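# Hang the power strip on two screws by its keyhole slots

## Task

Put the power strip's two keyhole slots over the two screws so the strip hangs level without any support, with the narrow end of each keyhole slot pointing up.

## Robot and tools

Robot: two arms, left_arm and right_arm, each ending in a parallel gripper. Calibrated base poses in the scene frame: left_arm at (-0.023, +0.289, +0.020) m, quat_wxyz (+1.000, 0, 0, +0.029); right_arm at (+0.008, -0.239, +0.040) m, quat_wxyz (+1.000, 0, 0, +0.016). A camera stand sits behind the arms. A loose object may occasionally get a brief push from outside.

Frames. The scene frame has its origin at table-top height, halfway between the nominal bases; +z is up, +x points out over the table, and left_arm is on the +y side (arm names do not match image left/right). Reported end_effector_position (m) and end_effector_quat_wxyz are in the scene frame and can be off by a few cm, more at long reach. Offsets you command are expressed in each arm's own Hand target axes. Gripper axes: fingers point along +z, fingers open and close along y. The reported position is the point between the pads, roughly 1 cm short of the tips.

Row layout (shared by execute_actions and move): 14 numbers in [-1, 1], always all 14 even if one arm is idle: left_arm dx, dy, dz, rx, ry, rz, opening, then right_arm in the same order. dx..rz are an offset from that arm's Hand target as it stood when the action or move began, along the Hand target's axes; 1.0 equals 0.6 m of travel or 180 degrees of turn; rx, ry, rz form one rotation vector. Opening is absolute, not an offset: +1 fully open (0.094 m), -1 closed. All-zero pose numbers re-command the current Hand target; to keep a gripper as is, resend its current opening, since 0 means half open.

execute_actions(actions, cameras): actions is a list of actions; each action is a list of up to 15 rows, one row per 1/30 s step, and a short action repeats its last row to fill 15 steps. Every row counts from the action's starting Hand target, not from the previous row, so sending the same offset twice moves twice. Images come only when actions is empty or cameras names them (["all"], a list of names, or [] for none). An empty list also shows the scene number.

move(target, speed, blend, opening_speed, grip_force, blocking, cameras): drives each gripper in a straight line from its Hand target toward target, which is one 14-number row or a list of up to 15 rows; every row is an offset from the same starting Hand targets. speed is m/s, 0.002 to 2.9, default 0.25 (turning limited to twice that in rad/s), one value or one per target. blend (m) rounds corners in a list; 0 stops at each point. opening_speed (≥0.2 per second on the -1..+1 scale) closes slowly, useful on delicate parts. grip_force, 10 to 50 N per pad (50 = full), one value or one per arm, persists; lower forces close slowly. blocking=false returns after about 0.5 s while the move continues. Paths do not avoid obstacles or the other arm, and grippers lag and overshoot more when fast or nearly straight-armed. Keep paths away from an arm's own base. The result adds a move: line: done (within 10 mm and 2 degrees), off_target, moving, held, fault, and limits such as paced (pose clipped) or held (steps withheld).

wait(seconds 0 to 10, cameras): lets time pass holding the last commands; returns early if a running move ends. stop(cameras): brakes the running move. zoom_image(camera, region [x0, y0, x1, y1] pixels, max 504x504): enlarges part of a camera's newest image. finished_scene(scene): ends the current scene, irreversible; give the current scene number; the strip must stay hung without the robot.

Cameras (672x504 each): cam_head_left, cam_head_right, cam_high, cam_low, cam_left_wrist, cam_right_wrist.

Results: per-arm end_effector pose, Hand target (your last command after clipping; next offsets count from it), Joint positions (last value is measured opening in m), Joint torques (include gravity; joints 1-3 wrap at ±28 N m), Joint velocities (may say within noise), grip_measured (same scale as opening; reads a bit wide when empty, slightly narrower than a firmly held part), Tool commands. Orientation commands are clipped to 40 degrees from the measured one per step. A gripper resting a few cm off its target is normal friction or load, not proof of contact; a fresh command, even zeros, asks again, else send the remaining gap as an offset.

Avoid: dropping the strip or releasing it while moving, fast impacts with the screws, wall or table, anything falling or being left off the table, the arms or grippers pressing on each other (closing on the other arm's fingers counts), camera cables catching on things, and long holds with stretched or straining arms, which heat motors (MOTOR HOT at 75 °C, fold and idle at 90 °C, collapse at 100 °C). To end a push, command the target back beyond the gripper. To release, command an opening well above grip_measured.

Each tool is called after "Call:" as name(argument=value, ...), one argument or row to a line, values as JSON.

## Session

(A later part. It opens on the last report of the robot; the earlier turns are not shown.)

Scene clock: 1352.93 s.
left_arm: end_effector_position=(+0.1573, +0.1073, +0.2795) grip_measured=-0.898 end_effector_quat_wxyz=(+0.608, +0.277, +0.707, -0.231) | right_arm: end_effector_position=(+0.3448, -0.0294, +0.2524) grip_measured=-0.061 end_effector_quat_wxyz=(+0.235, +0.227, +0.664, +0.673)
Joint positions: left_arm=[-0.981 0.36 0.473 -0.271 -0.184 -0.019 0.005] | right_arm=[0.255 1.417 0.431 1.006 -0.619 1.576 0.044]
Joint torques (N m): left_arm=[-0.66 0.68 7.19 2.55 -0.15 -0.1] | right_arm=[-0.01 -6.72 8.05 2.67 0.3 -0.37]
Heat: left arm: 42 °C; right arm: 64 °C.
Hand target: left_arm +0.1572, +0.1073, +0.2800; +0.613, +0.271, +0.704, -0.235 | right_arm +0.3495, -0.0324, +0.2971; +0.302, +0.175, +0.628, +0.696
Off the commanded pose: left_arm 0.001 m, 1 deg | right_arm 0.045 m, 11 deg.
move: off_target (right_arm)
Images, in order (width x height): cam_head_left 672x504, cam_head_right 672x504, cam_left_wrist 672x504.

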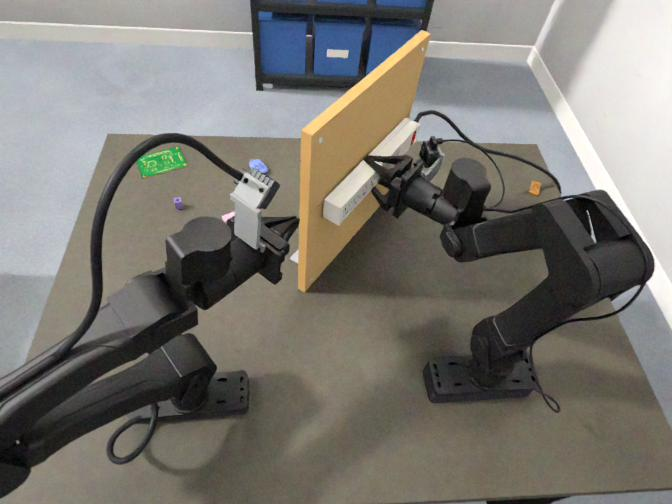

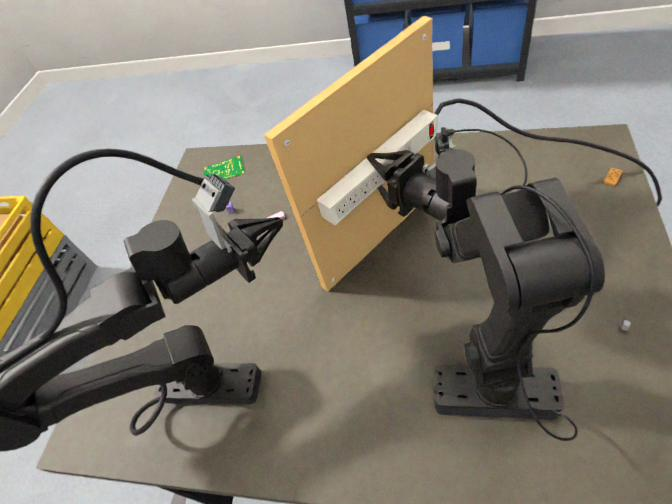

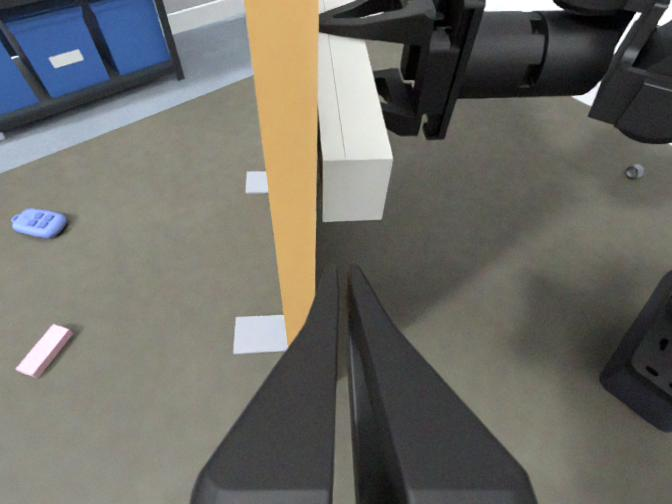

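Call:
zoom_image(
  camera="cam_left_wrist",
  region=[290, 0, 410, 120],
)

Call:
zoom_image(
  camera="cam_left_wrist",
  region=[290, 120, 410, 240],
)

Scaled by 4.200.

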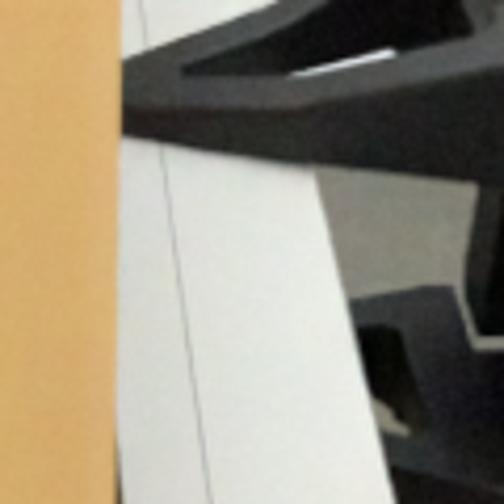

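Scaled by 4.200.

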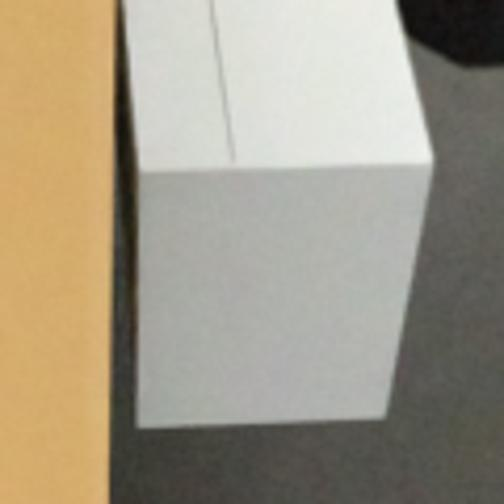

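Call:
move(
  target=[
    [0,-0.012,0,0,-0.06,0,-0.9, 0,0.0,0,0,0,0,-0.15],
  ],
  speed=0.08,
  cameras=["cam_left_wrist"],
)

Call:
zoom_image(
  camera="cam_left_wrist",
  region=[300, 40, 400, 140],
)

Call:
zoom_image(
  camera="cam_left_wrist",
  region=[300, 140, 420, 260],
)

Scene clock: 1366.97 s.
left_arm: end_effector_position=(+0.1532, +0.1015, +0.2793) grip_measured=-0.898 end_effector_quat_wxyz=(+0.670, +0.249, +0.650, -0.259) | right_arm: end_effector_position=(+0.3448, -0.0294, +0.2524) grip_measured=-0.061 end_effector_quat_wxyz=(+0.235, +0.227, +0.664, +0.673)
Joint positions: left_arm=[-1.075 0.264 0.281 0.016 -0.281 0.005 0.005] | right_arm=[0.255 1.417 0.431 1.006 -0.619 1.576 0.044]
Joint torques (N m): left_arm=[-0.65 0.7 7.25 2.53 -0.1 0.08] | right_arm=[0.02 -6.78 8.03 2.67 0.3 -0.37]
Heat: left arm: 42 °C; right arm: 64 °C.
Hand target: left_arm +0.1524, +0.1020, +0.2800; +0.676, +0.247, +0.643, -0.260 | right_arm +0.3495, -0.0324, +0.2971; +0.302, +0.175, +0.628, +0.696
Off the commanded pose: left_arm 0.001 m, 1 deg | right_arm 0.045 m, 11 deg.
move: off_target (right_arm)
Images, in order (width x height): cam_left_wrist 672x504.

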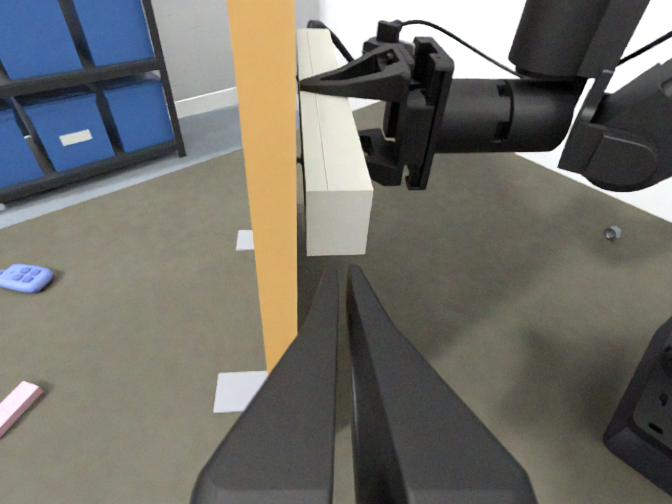

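Scaled by 5.040.

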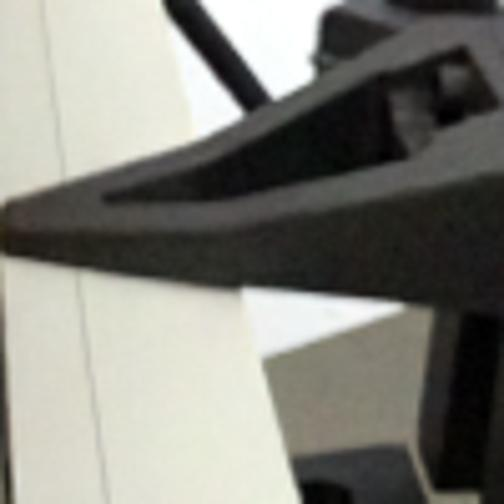

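Scaled by 4.200.

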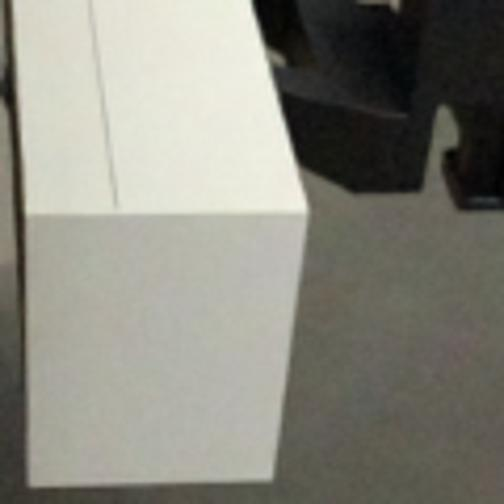

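Call:
zoom_image(
  camera="cam_left_wrist",
  region=[280, 130, 340, 190],
)

Call:
zoom_image(
  camera="cam_left_wrist",
  region=[280, 60, 340, 120],
)

Call:
zoom_image(
  camera="cam_left_wrist",
  region=[280, 10, 340, 70],
)

Call:
zoom_image(
  camera="cam_left_wrist",
  region=[280, 180, 340, 240],
)

Scaled by 8.400.

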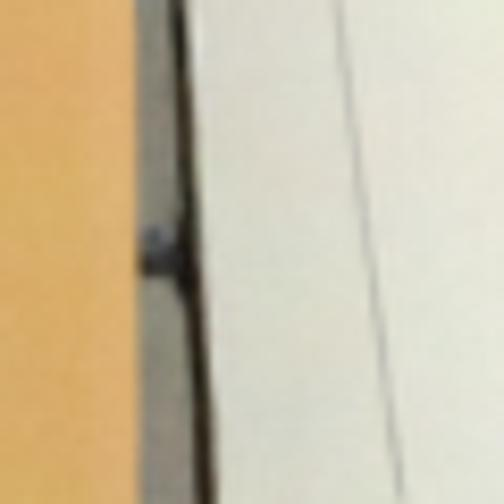

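Scaled by 8.400.

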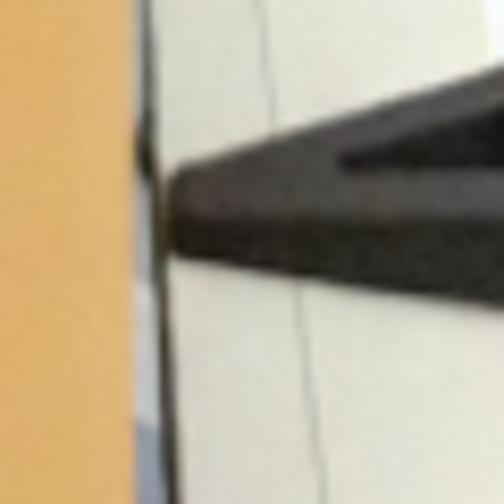

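Scaled by 8.400.

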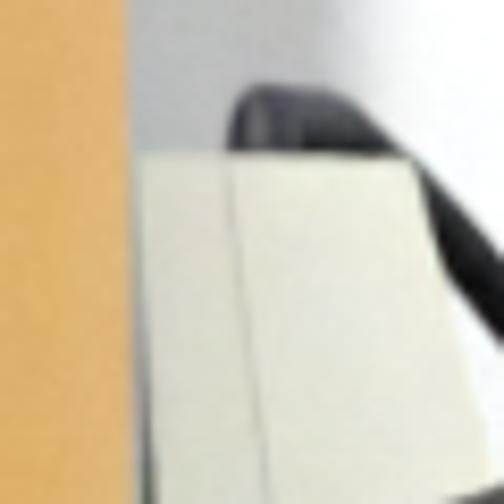

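Scaled by 8.400.

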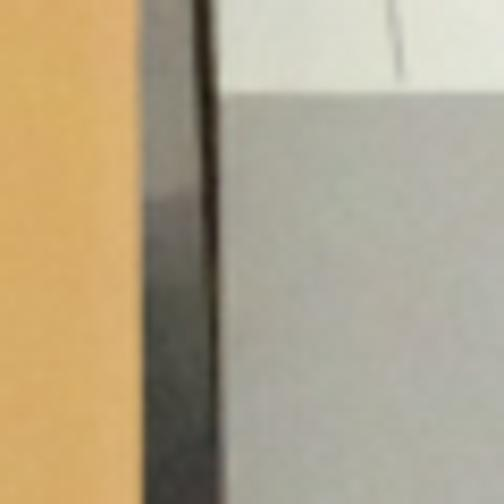

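Call:
move(
  target=[
    [0,0,0,0,0,0,-0.9, 0,0.010,-0.03,-0.005,0,0.00,-0.15],
    [0,0,0,0,0,0,-0.9, 0,0.010,-0.08,-0.005,0,0.00,-0.15],
  ],
  speed=0.06,
  cameras=["cam_left_wrist","cam_head_left","cam_head_right"],
)

Call:
zoom_image(
  camera="cam_left_wrist",
  region=[280, 130, 340, 190],
)

Call:
zoom_image(
  camera="cam_left_wrist",
  region=[280, 60, 340, 120],
)

Scene clock: 1443.83 s.
left_arm: end_effector_position=(+0.1532, +0.1015, +0.2795) grip_measured=-0.898 end_effector_quat_wxyz=(+0.670, +0.248, +0.650, -0.259) | right_arm: end_effector_position=(+0.3292, -0.0700, +0.2622) grip_measured=-0.061 end_effector_quat_wxyz=(+0.259, +0.238, +0.643, +0.680)
Joint positions: left_arm=[-1.075 0.264 0.281 0.017 -0.281 0.005 0.005] | right_arm=[0.127 1.282 0.325 1.035 -0.691 1.612 0.044]
Joint torques (N m): left_arm=[-0.66 0.7 7.25 2.52 -0.1 0.08] | right_arm=[-0.23 -6.52 6.01 2.58 -0.32 -0.33]
Heat: left arm: 44 °C; right arm: 63 °C.
Hand target: left_arm +0.1525, +0.1020, +0.2800; +0.676, +0.247, +0.643, -0.260 | right_arm +0.3184, -0.0695, +0.2958; +0.304, +0.173, +0.622, +0.701
Off the commanded pose: left_arm 0.001 m, 1 deg | right_arm 0.035 m, 10 deg.
move: off_target (right_arm)
Images, in order (width x height): cam_head_left 672x504, cam_head_right 672x504, cam_left_wrist 672x504.

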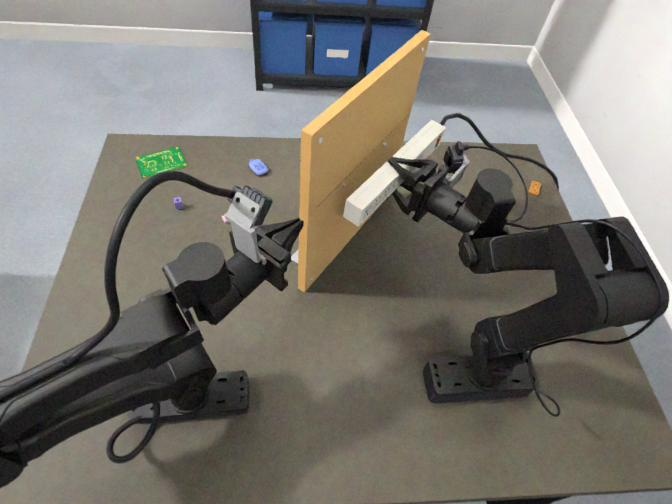

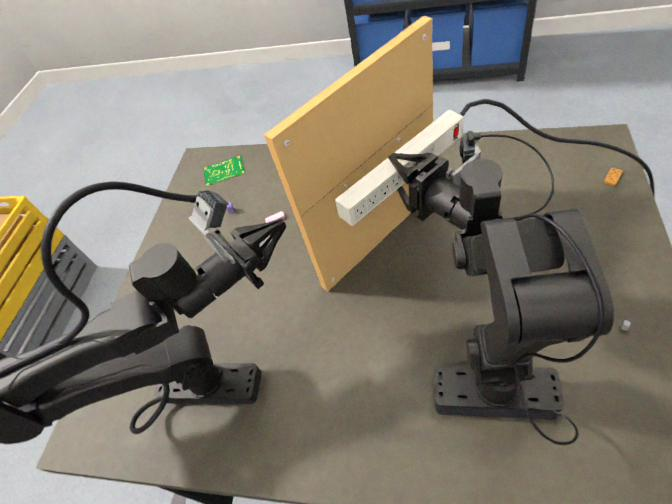

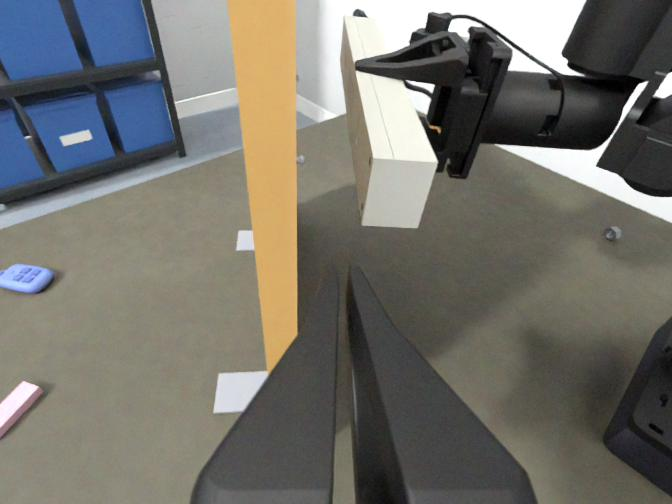

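Scaled by 8.400.

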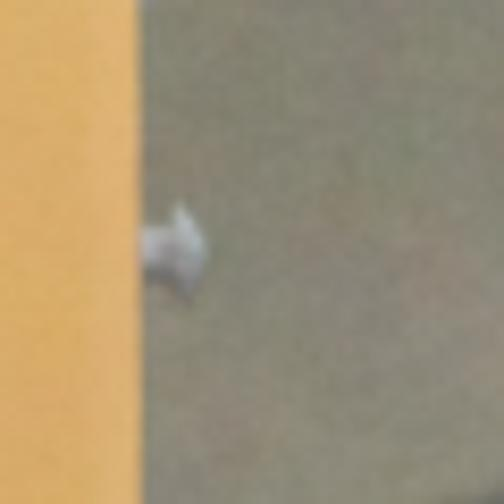

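Scaled by 8.400.

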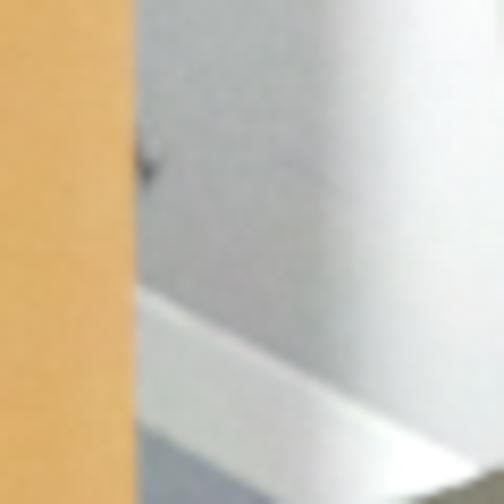

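Call:
zoom_image(
  camera="cam_left_wrist",
  region=[330, 10, 440, 120],
)

Call:
zoom_image(
  camera="cam_left_wrist",
  region=[340, 120, 450, 230],
)

Scaled by 4.582.

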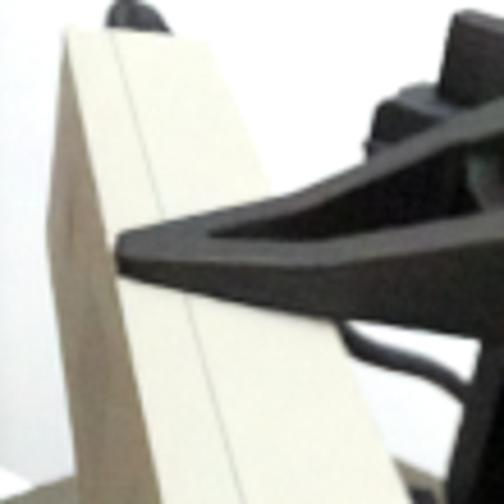

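Scaled by 4.582.

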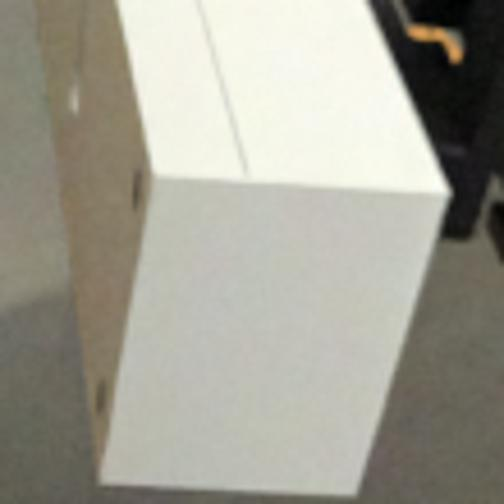

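Call:
move(
  target=[
    [0,0,0,0,0,0,-0.9, 0,-0.008,0.03,0.010,0.0,0.0,-0.15],
    [0,0,0,0,0,0,-0.9, 0,-0.008,0.05,0.010,0.0,0.0,-0.15],
  ],
  speed=0.05,
  cameras=[],
)

Scene clock: 1499.47 s.
left_arm: end_effector_position=(+0.1532, +0.1015, +0.2795) grip_measured=-0.898 end_effector_quat_wxyz=(+0.670, +0.248, +0.650, -0.259) | right_arm: end_effector_position=(+0.3348, -0.0569, +0.2536) grip_measured=-0.061 end_effector_quat_wxyz=(+0.255, +0.253, +0.654, +0.666)
Joint positions: left_arm=[-1.075 0.264 0.281 0.017 -0.281 0.005 0.005] | right_arm=[0.194 1.297 0.353 0.963 -0.61 1.587 0.044]
Joint torques (N m): left_arm=[-0.66 0.7 7.24 2.52 -0.11 0.07] | right_arm=[1.17 -3.11 10.5 2.59 -0.3 -0.46]
Heat: left arm: 45 °C; right arm: 61 °C.
Hand target: left_arm +0.1525, +0.1020, +0.2800; +0.676, +0.247, +0.643, -0.260 | right_arm +0.3380, -0.0463, +0.2963; +0.301, +0.178, +0.633, +0.691
Off the commanded pose: left_arm 0.001 m, 1 deg | right_arm 0.044 m, 11 deg.
move: off_target (right_arm)
No camera images: "cameras" was empty.

Call:
move(
  target=[
    [0,0,0,0,0,0,-0.9, 0.006,0.0,0.010,0.004,0.010,-0.002,-0.15],
    [0,0,0,0,0,0,-0.9, 0.012,-0.002,0.022,0.004,0.014,-0.003,-0.15],
  ],
  speed=0.05,
  cameras=[],
)

Scene clock: 1504.30 s.
left_arm: end_effector_position=(+0.1532, +0.1015, +0.2795) grip_measured=-0.898 end_effector_quat_wxyz=(+0.670, +0.248, +0.650, -0.259) | right_arm: end_effector_position=(+0.3382, -0.0438, +0.2509) grip_measured=-0.061 end_effector_quat_wxyz=(+0.242, +0.243, +0.668, +0.660)
Joint positions: left_arm=[-1.075 0.264 0.281 0.017 -0.281 0.005 0.005] | right_arm=[0.226 1.329 0.396 0.92 -0.613 1.56 0.044]
Joint torques (N m): left_arm=[-0.66 0.7 7.25 2.52 -0.11 0.08] | right_arm=[1.24 -3.48 10.67 2.66 -0.41 -0.53]
Heat: left arm: 45 °C; right arm: 62 °C.
Hand target: left_arm +0.1525, +0.1020, +0.2800; +0.676, +0.247, +0.643, -0.260 | right_arm +0.3410, -0.0314, +0.2958; +0.289, +0.161, +0.645, +0.689
Off the commanded pose: left_arm 0.001 m, 1 deg | right_arm 0.047 m, 12 deg.
move: off_target (right_arm)
No camera images: "cameras" was empty.

Call:
move(
  target=[
    [0,0,0,0,0,0,-0.9, 0.004,0.004,0.006,-0.002,0.004,-0.002,-0.15],
    [0,0,0,0,0,0,-0.9, 0.007,0.006,0.014,-0.002,0.008,-0.002,-0.15],
  ],
  speed=0.05,
  cameras=[],
)

Scene clock: 1514.03 s.
left_arm: end_effector_position=(+0.1532, +0.1015, +0.2795) grip_measured=-0.898 end_effector_quat_wxyz=(+0.670, +0.248, +0.650, -0.259) | right_arm: end_effector_position=(+0.3406, -0.0361, +0.2544) grip_measured=-0.061 end_effector_quat_wxyz=(+0.239, +0.234, +0.670, +0.663)
Joint positions: left_arm=[-1.075 0.264 0.281 0.017 -0.281 0.005 0.005] | right_arm=[0.244 1.348 0.424 0.915 -0.613 1.555 0.044]
Joint torques (N m): left_arm=[-0.66 0.72 7.25 2.51 -0.1 0.08] | right_arm=[1.36 -3.44 10.74 2.64 -0.47 -0.53]
Heat: left arm: 45 °C; right arm: 63 °C.
Hand target: left_arm +0.1525, +0.1020, +0.2800; +0.676, +0.247, +0.643, -0.260 | right_arm +0.3420, -0.0222, +0.2997; +0.284, +0.150, +0.646, +0.692
Off the commanded pose: left_arm 0.001 m, 1 deg | right_arm 0.047 m, 12 deg.
move: off_target (right_arm)
No camera images: "cameras" was empty.

Call:
move(
  target=[
    [0,0,0,0,0,0,-0.9, 0.003,0.001,0.008,-0.003,0.003,0.000,-0.15],
  ],
  speed=0.04,
  cameras=["cam_left_wrist","cam_head_right"],
)

Call:
zoom_image(
  camera="cam_left_wrist",
  region=[280, 130, 340, 190],
)

Call:
zoom_image(
  camera="cam_left_wrist",
  region=[280, 60, 340, 120],
)

Call:
zoom_image(
  camera="cam_left_wrist",
  region=[280, 10, 340, 70],
)

Call:
zoom_image(
  camera="cam_left_wrist",
  region=[290, 170, 380, 260],
)

Scene clock: 1520.13 s.
left_arm: end_effector_position=(+0.1532, +0.1015, +0.2795) grip_measured=-0.898 end_effector_quat_wxyz=(+0.670, +0.248, +0.650, -0.259) | right_arm: end_effector_position=(+0.3415, -0.0317, +0.2516) grip_measured=-0.061 end_effector_quat_wxyz=(+0.234, +0.233, +0.673, +0.662)
Joint positions: left_arm=[-1.075 0.264 0.281 0.017 -0.281 0.005 0.005] | right_arm=[0.255 1.366 0.432 0.918 -0.611 1.554 0.044]
Joint torques (N m): left_arm=[-0.66 0.7 7.25 2.52 -0.1 0.08] | right_arm=[1.39 -3.7 10.78 2.8 -0.48 -0.5]
Heat: left arm: 45 °C; right arm: 63 °C.
Hand target: left_arm +0.1525, +0.1020, +0.2800; +0.676, +0.247, +0.643, -0.260 | right_arm +0.3433, -0.0173, +0.3004; +0.281, +0.145, +0.645, +0.696
Off the commanded pose: left_arm 0.001 m, 1 deg | right_arm 0.051 m, 13 deg.
move: off_target (right_arm)
Images, in order (width x height): cam_head_right 672x504, cam_left_wrist 672x504.

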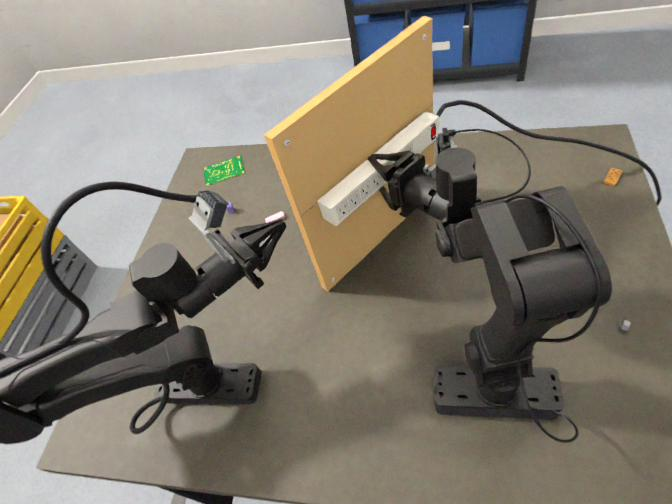

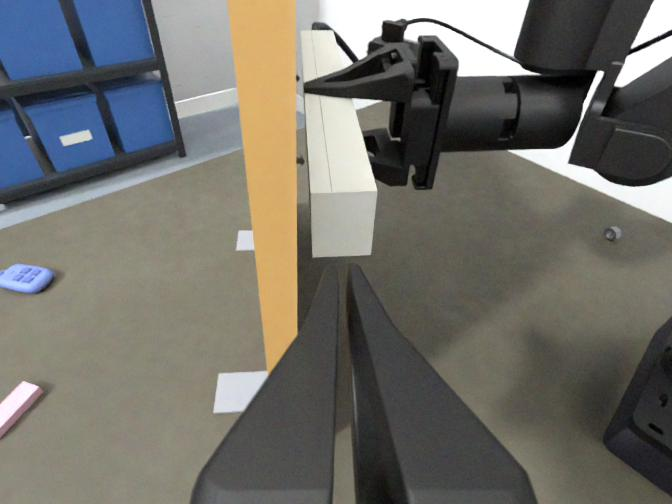

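Scaled by 8.400.

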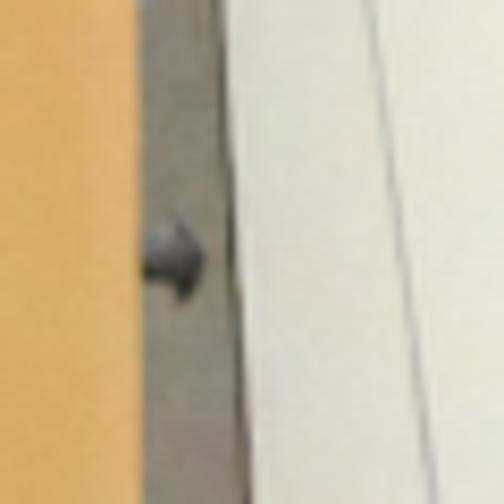

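Scaled by 8.400.

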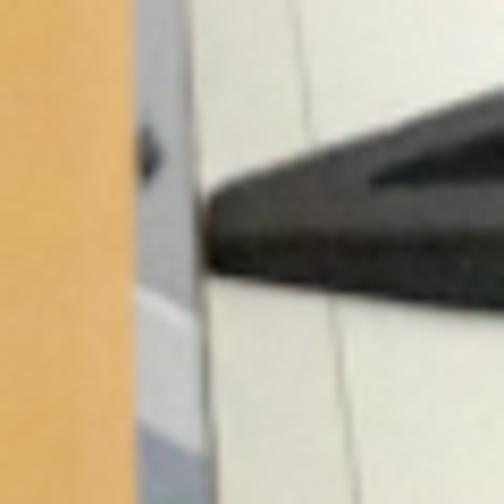

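Scaled by 8.400.

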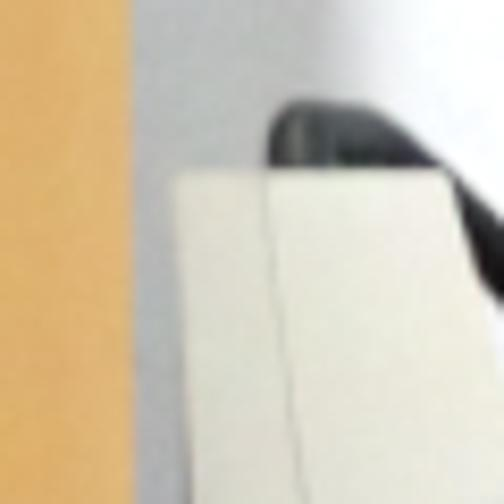

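Scaled by 5.600.

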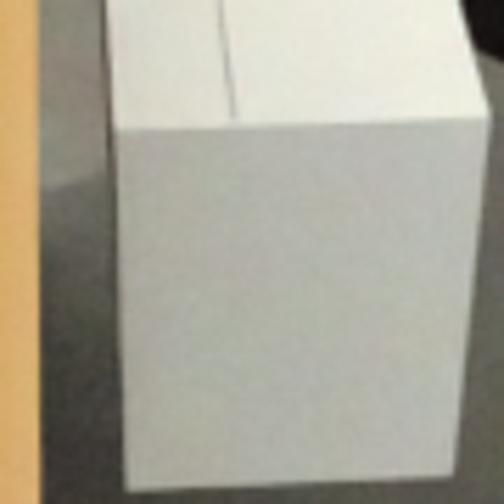

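Call:
zoom_image(
  camera="cam_head_right",
  region=[300, 170, 372, 235],
)

Call:
zoom_image(
  camera="cam_head_right",
  region=[390, 85, 450, 139],
)

Scaled by 7.000.

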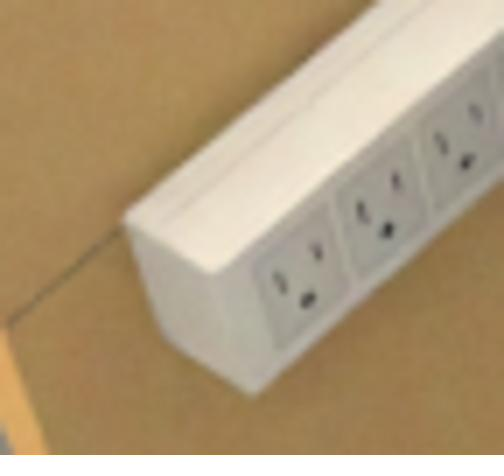

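Scaled by 8.400.

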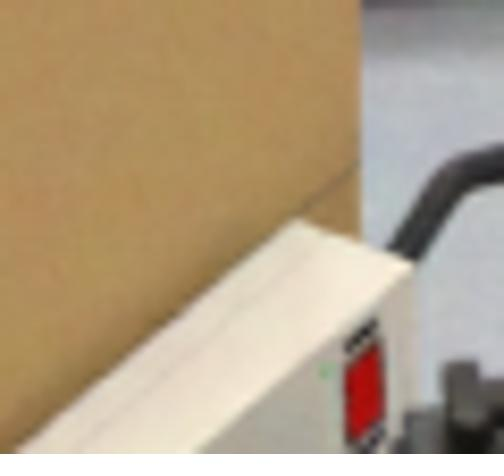

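Call:
move(
  target=[
    [0,0,0,0,0,0,-0.9, 0,0.000,-0.03,0.0,0,0.00,-0.15],
    [0,0,0,0,0,0,-0.9, 0,-0.015,-0.06,0.005,0,0.00,-0.15],
  ],
  speed=0.08,
  cameras=["cam_left_wrist","cam_head_left","cam_head_right"],
)

Call:
zoom_image(
  camera="cam_head_right",
  region=[320, 160, 370, 210],
)

Call:
zoom_image(
  camera="cam_head_right",
  region=[375, 115, 425, 165],
)

Call:
zoom_image(
  camera="cam_head_left",
  region=[320, 160, 370, 210],
)

Call:
zoom_image(
  camera="cam_head_left",
  region=[360, 115, 410, 165],
)

Scene clock: 1551.70 s.
left_arm: end_effector_position=(+0.1532, +0.1015, +0.2795) grip_measured=-0.898 end_effector_quat_wxyz=(+0.670, +0.248, +0.650, -0.259) | right_arm: end_effector_position=(+0.3350, -0.0480, +0.2509) grip_measured=-0.061 end_effector_quat_wxyz=(+0.234, +0.218, +0.673, +0.667)
Joint positions: left_arm=[-1.075 0.264 0.281 0.017 -0.281 0.005 0.005] | right_arm=[0.178 1.346 0.395 0.951 -0.71 1.547 0.044]
Joint torques (N m): left_arm=[-0.66 0.72 7.24 2.51 -0.1 0.08] | right_arm=[-0.17 -7.28 6.02 2.63 -0.45 -0.4]
Heat: left arm: 46 °C; right arm: 69 °C.
Hand target: left_arm +0.1525, +0.1020, +0.2800; +0.676, +0.247, +0.643, -0.260 | right_arm +0.3248, -0.0466, +0.2871; +0.280, +0.147, +0.650, +0.691
Off the commanded pose: left_arm 0.001 m, 1 deg | right_arm 0.038 m, 10 deg.
move: off_target (right_arm)
Images, in order (width x height): cam_head_left 672x504, cam_head_right 672x504, cam_left_wrist 672x504.

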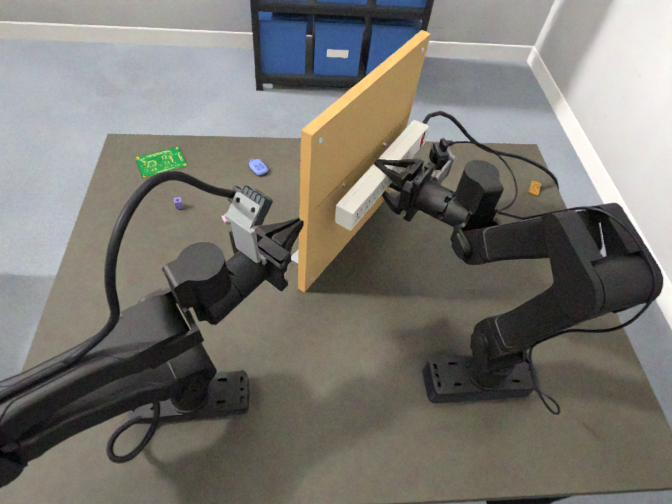

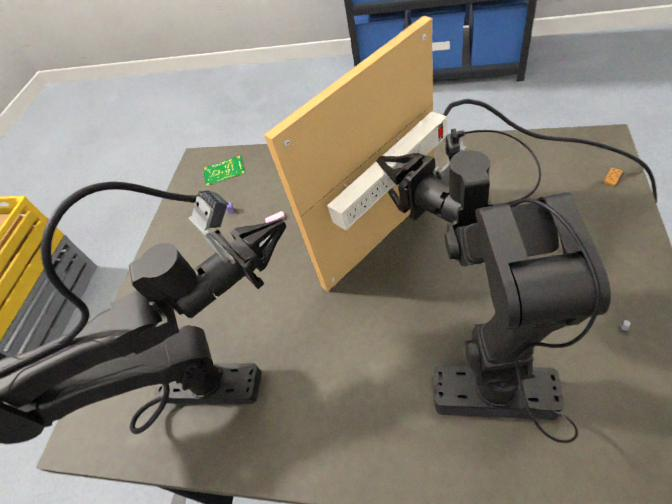

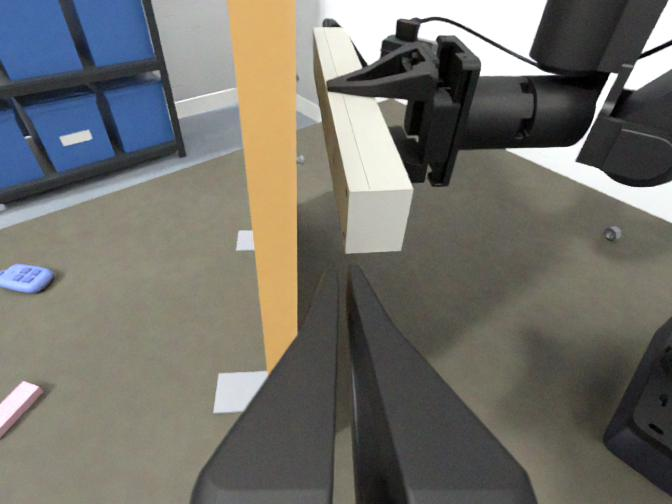

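Scaled by 10.080.

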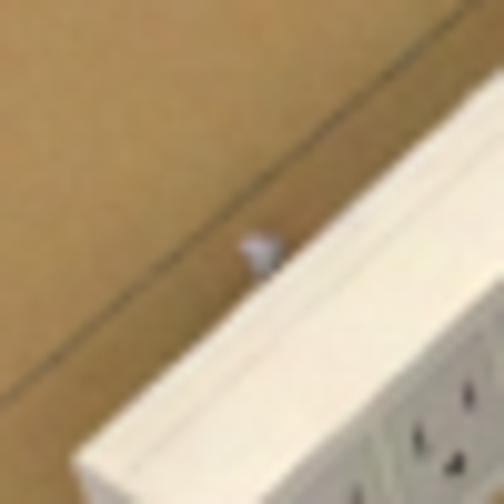

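Scaled by 10.080.

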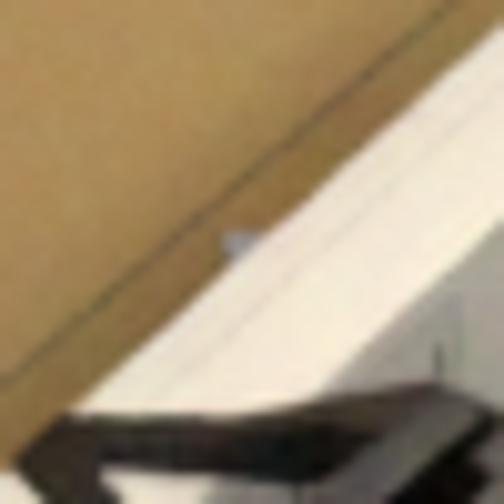

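Scaled by 10.080.

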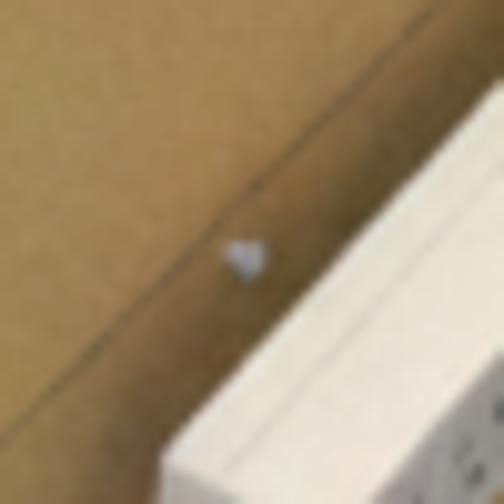

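Scaled by 10.080.

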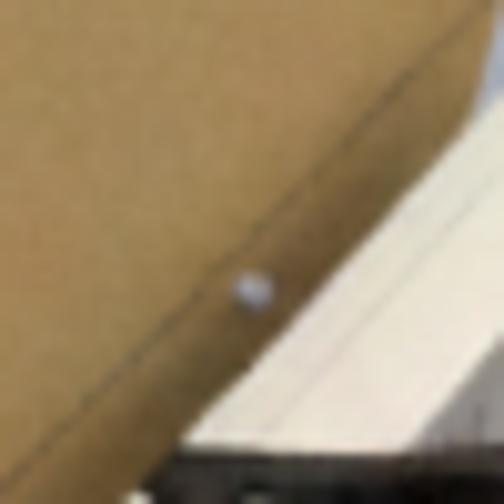

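Call:
zoom_image(
  camera="cam_left_wrist",
  region=[305, 90, 365, 150],
)

Call:
zoom_image(
  camera="cam_left_wrist",
  region=[310, 150, 370, 210],
)

Call:
zoom_image(
  camera="cam_left_wrist",
  region=[300, 20, 360, 80],
)

Scaled by 8.400.

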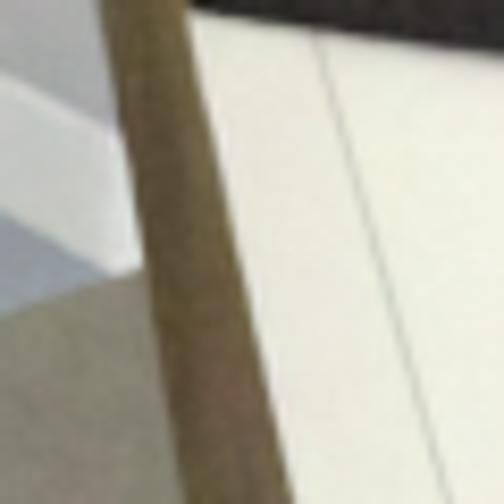

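Scaled by 8.400.

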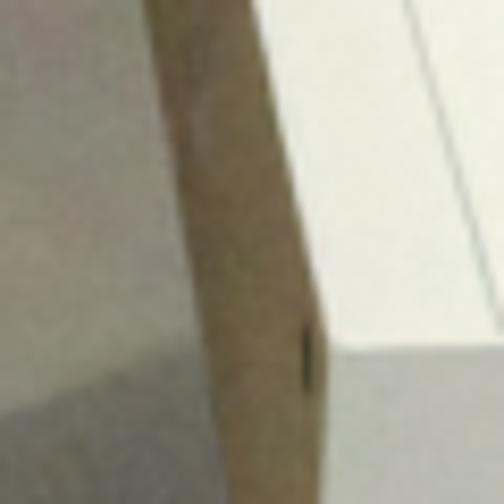

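Scaled by 8.400.

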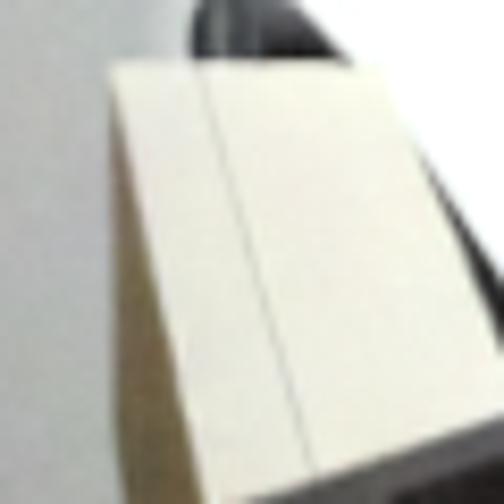

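Call:
move(
  target=[
    [0,0,0,0,0,0,-0.9, 0,0.0,-0.10,0.0,0,0.00,-0.15],
    [0,0,0,0,0,0,-0.9, 0.02,0.0,-0.14,0.0,0.20,0.00,-0.15],
  ],
  speed=0.15,
  blend=[0.02, 0],
  cameras=["cam_left_wrist","cam_head_left","cam_head_right"],
)

Scene clock: 1580.30 s.
left_arm: end_effector_position=(+0.1532, +0.1015, +0.2795) grip_measured=-0.898 end_effector_quat_wxyz=(+0.670, +0.248, +0.650, -0.259) | right_arm: end_effector_position=(+0.2749, -0.1082, +0.2559) grip_measured=-0.061 end_effector_quat_wxyz=(+0.091, +0.076, +0.702, +0.702)
Joint positions: left_arm=[-1.075 0.264 0.281 0.017 -0.281 0.005 0.005] | right_arm=[-0.232 1.368 0.42 0.986 -1.535 1.589 0.044]
Joint torques (N m): left_arm=[-0.66 0.7 7.25 2.51 -0.1 0.08] | right_arm=[-0.14 -6.97 7.38 1.71 -0.44 -0.46]
Heat: left arm: 46 °C; right arm: 62 °C.
Hand target: left_arm +0.1525, +0.1020, +0.2799; +0.676, +0.247, +0.643, -0.260 | right_arm +0.2675, -0.1081, +0.2759; +0.066, -0.074, +0.705, +0.703
Off the commanded pose: left_arm 0.001 m, 1 deg | right_arm 0.021 m, 17 deg.
joint sent to its limit (right arm) — joint 5 (wrist yaw), lower limit. The joint targets are off in orientation, not in position.
move: off_target (right_arm)
Images, in order (width x height): cam_head_left 672x504, cam_head_right 672x504, cam_left_wrist 672x504.

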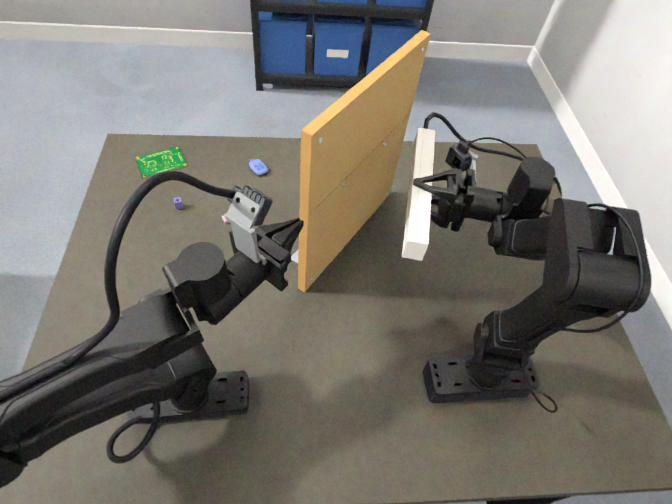

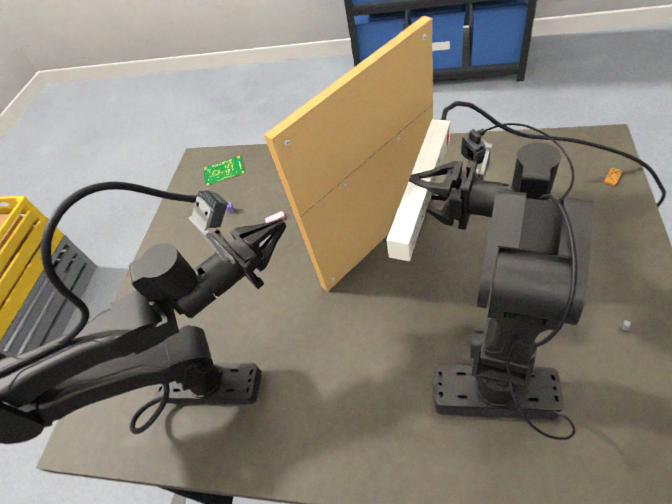

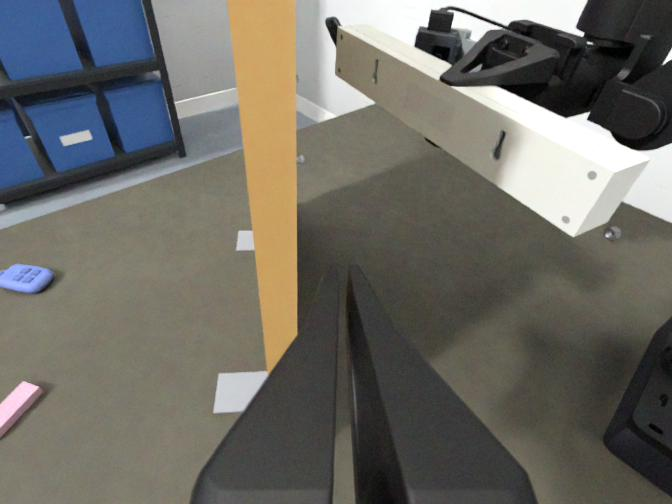

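Call:
zoom_image(
  camera="cam_left_wrist",
  region=[450, 90, 650, 240],
)

Call:
zoom_image(
  camera="cam_left_wrist",
  region=[320, 10, 460, 115],
)

Scaled by 2.520.

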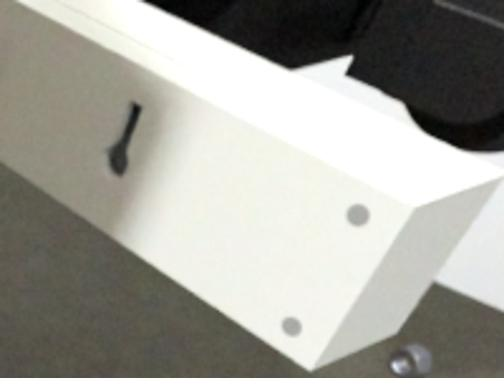

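Scaled by 3.600.

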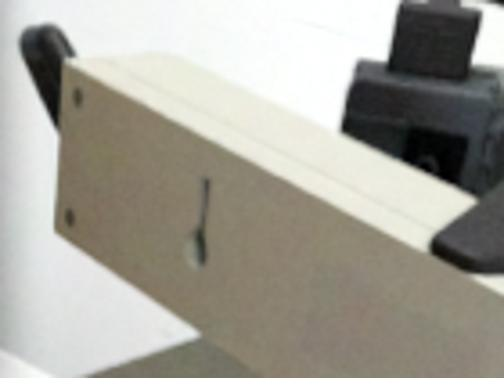

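Call:
zoom_image(
  camera="cam_left_wrist",
  region=[475, 115, 525, 165],
)

Call:
zoom_image(
  camera="cam_left_wrist",
  region=[350, 45, 400, 95],
)

Call:
zoom_image(
  camera="cam_left_wrist",
  region=[560, 150, 650, 240],
)

Call:
zoom_image(
  camera="cam_left_wrist",
  region=[320, 15, 380, 85],
)

Scaled by 10.080.

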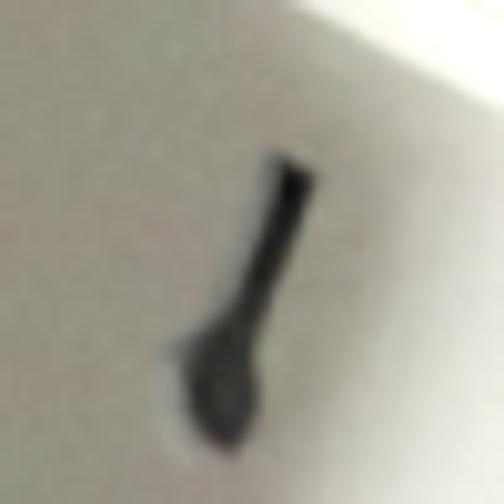

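Scaled by 10.080.

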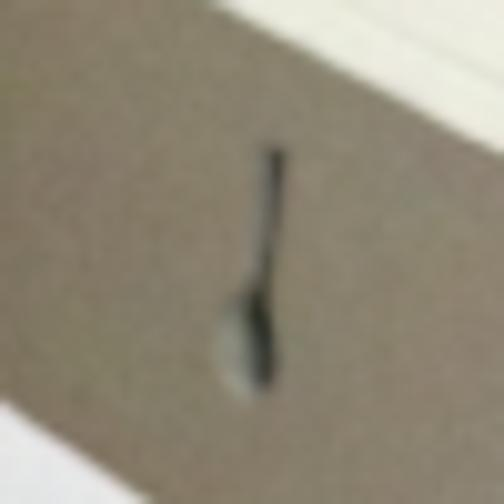

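Scaled by 5.600.

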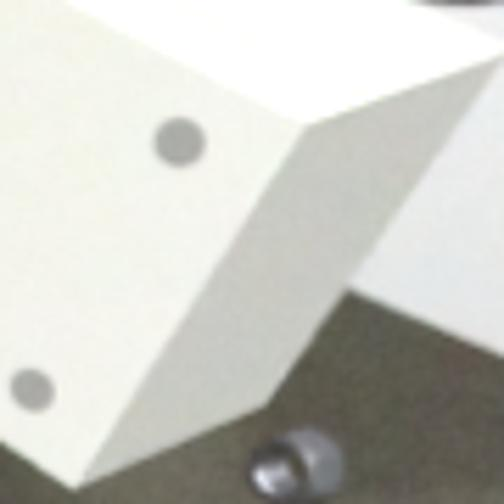

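Scaled by 7.200.

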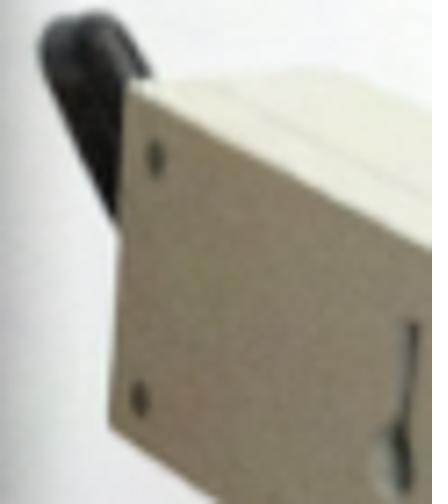

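Call:
move(
  target=[0,0,0,0,0,0,-0.9,-0.0985,0,0.1015,0,-0.20,0,-0.15],
  speed=0.12,
)

Scene clock: 1662.93 s.
left_arm: end_effector_position=(+0.1532, +0.1015, +0.2795) grip_measured=-0.898 end_effector_quat_wxyz=(+0.670, +0.248, +0.650, -0.259) | right_arm: end_effector_position=(+0.3308, -0.0507, +0.2617) grip_measured=-0.061 end_effector_quat_wxyz=(+0.237, +0.207, +0.667, +0.675)
Joint positions: left_arm=[-1.075 0.264 0.281 0.017 -0.281 0.005 0.005] | right_arm=[0.162 1.316 0.394 0.955 -0.739 1.557 0.044]
Joint torques (N m): left_arm=[-0.68 0.7 7.24 2.52 -0.1 0.09] | right_arm=[0.9 -4.77 6.32 2.55 -0.19 -0.44]
Heat: left arm: 46 °C; right arm: 60 °C.
Hand target: left_arm +0.1525, +0.1020, +0.2799; +0.676, +0.247, +0.643, -0.260 | right_arm +0.3248, -0.0465, +0.2871; +0.280, +0.147, +0.650, +0.691
Off the commanded pose: left_arm 0.001 m, 1 deg | right_arm 0.027 m, 9 deg.
move: off_target (right_arm)

Call:
move(
  target=[0,0,0,0,0,0,-0.9,0.01,-0.004,0.028,0.006,-0.010,0.008,-0.15],
  speed=0.06,
  cameras=["cam_left_wrist","cam_head_left","cam_head_right"],
)

Scene clock: 1667.90 s.
left_arm: end_effector_position=(+0.1532, +0.1015, +0.2795) grip_measured=-0.898 end_effector_quat_wxyz=(+0.670, +0.248, +0.650, -0.259) | right_arm: end_effector_position=(+0.3320, -0.0364, +0.2555) grip_measured=-0.061 end_effector_quat_wxyz=(+0.241, +0.229, +0.668, +0.666)
Joint positions: left_arm=[-1.075 0.264 0.281 0.017 -0.281 0.005 0.005] | right_arm=[0.25 1.316 0.394 0.925 -0.612 1.555 0.044]
Joint torques (N m): left_arm=[-0.68 0.7 7.25 2.52 -0.1 0.08] | right_arm=[0.98 -3.9 7.92 2.53 -0.23 -0.45]
Heat: left arm: 46 °C; right arm: 61 °C.
Hand target: left_arm +0.1525, +0.1020, +0.2799; +0.676, +0.247, +0.643, -0.260 | right_arm +0.3300, -0.0294, +0.2856; +0.280, +0.169, +0.650, +0.686
Off the commanded pose: left_arm 0.001 m, 1 deg | right_arm 0.031 m, 9 deg.
move: off_target (right_arm)
Images, in order (width x height): cam_head_left 672x504, cam_head_right 672x504, cam_left_wrist 672x504.

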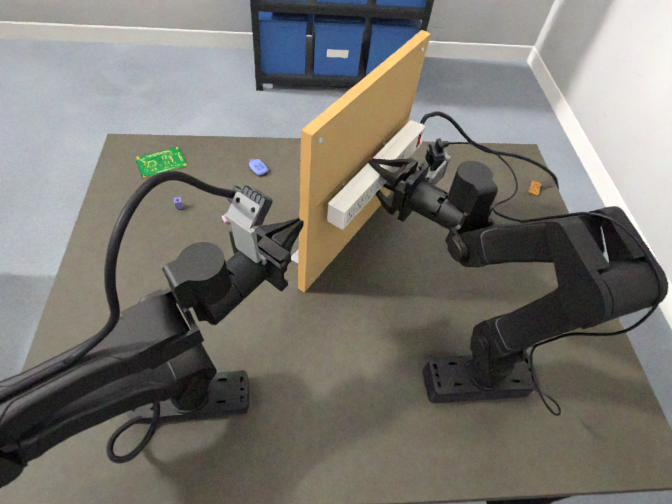

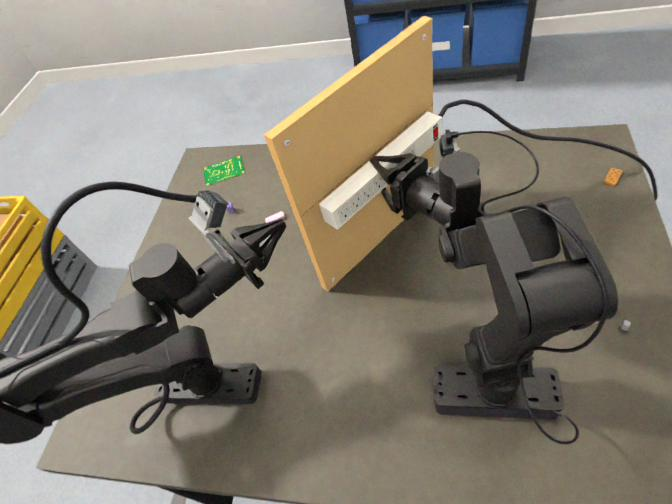

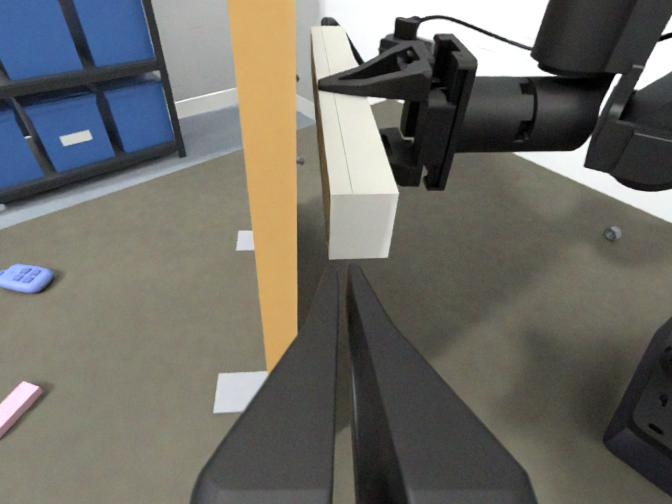

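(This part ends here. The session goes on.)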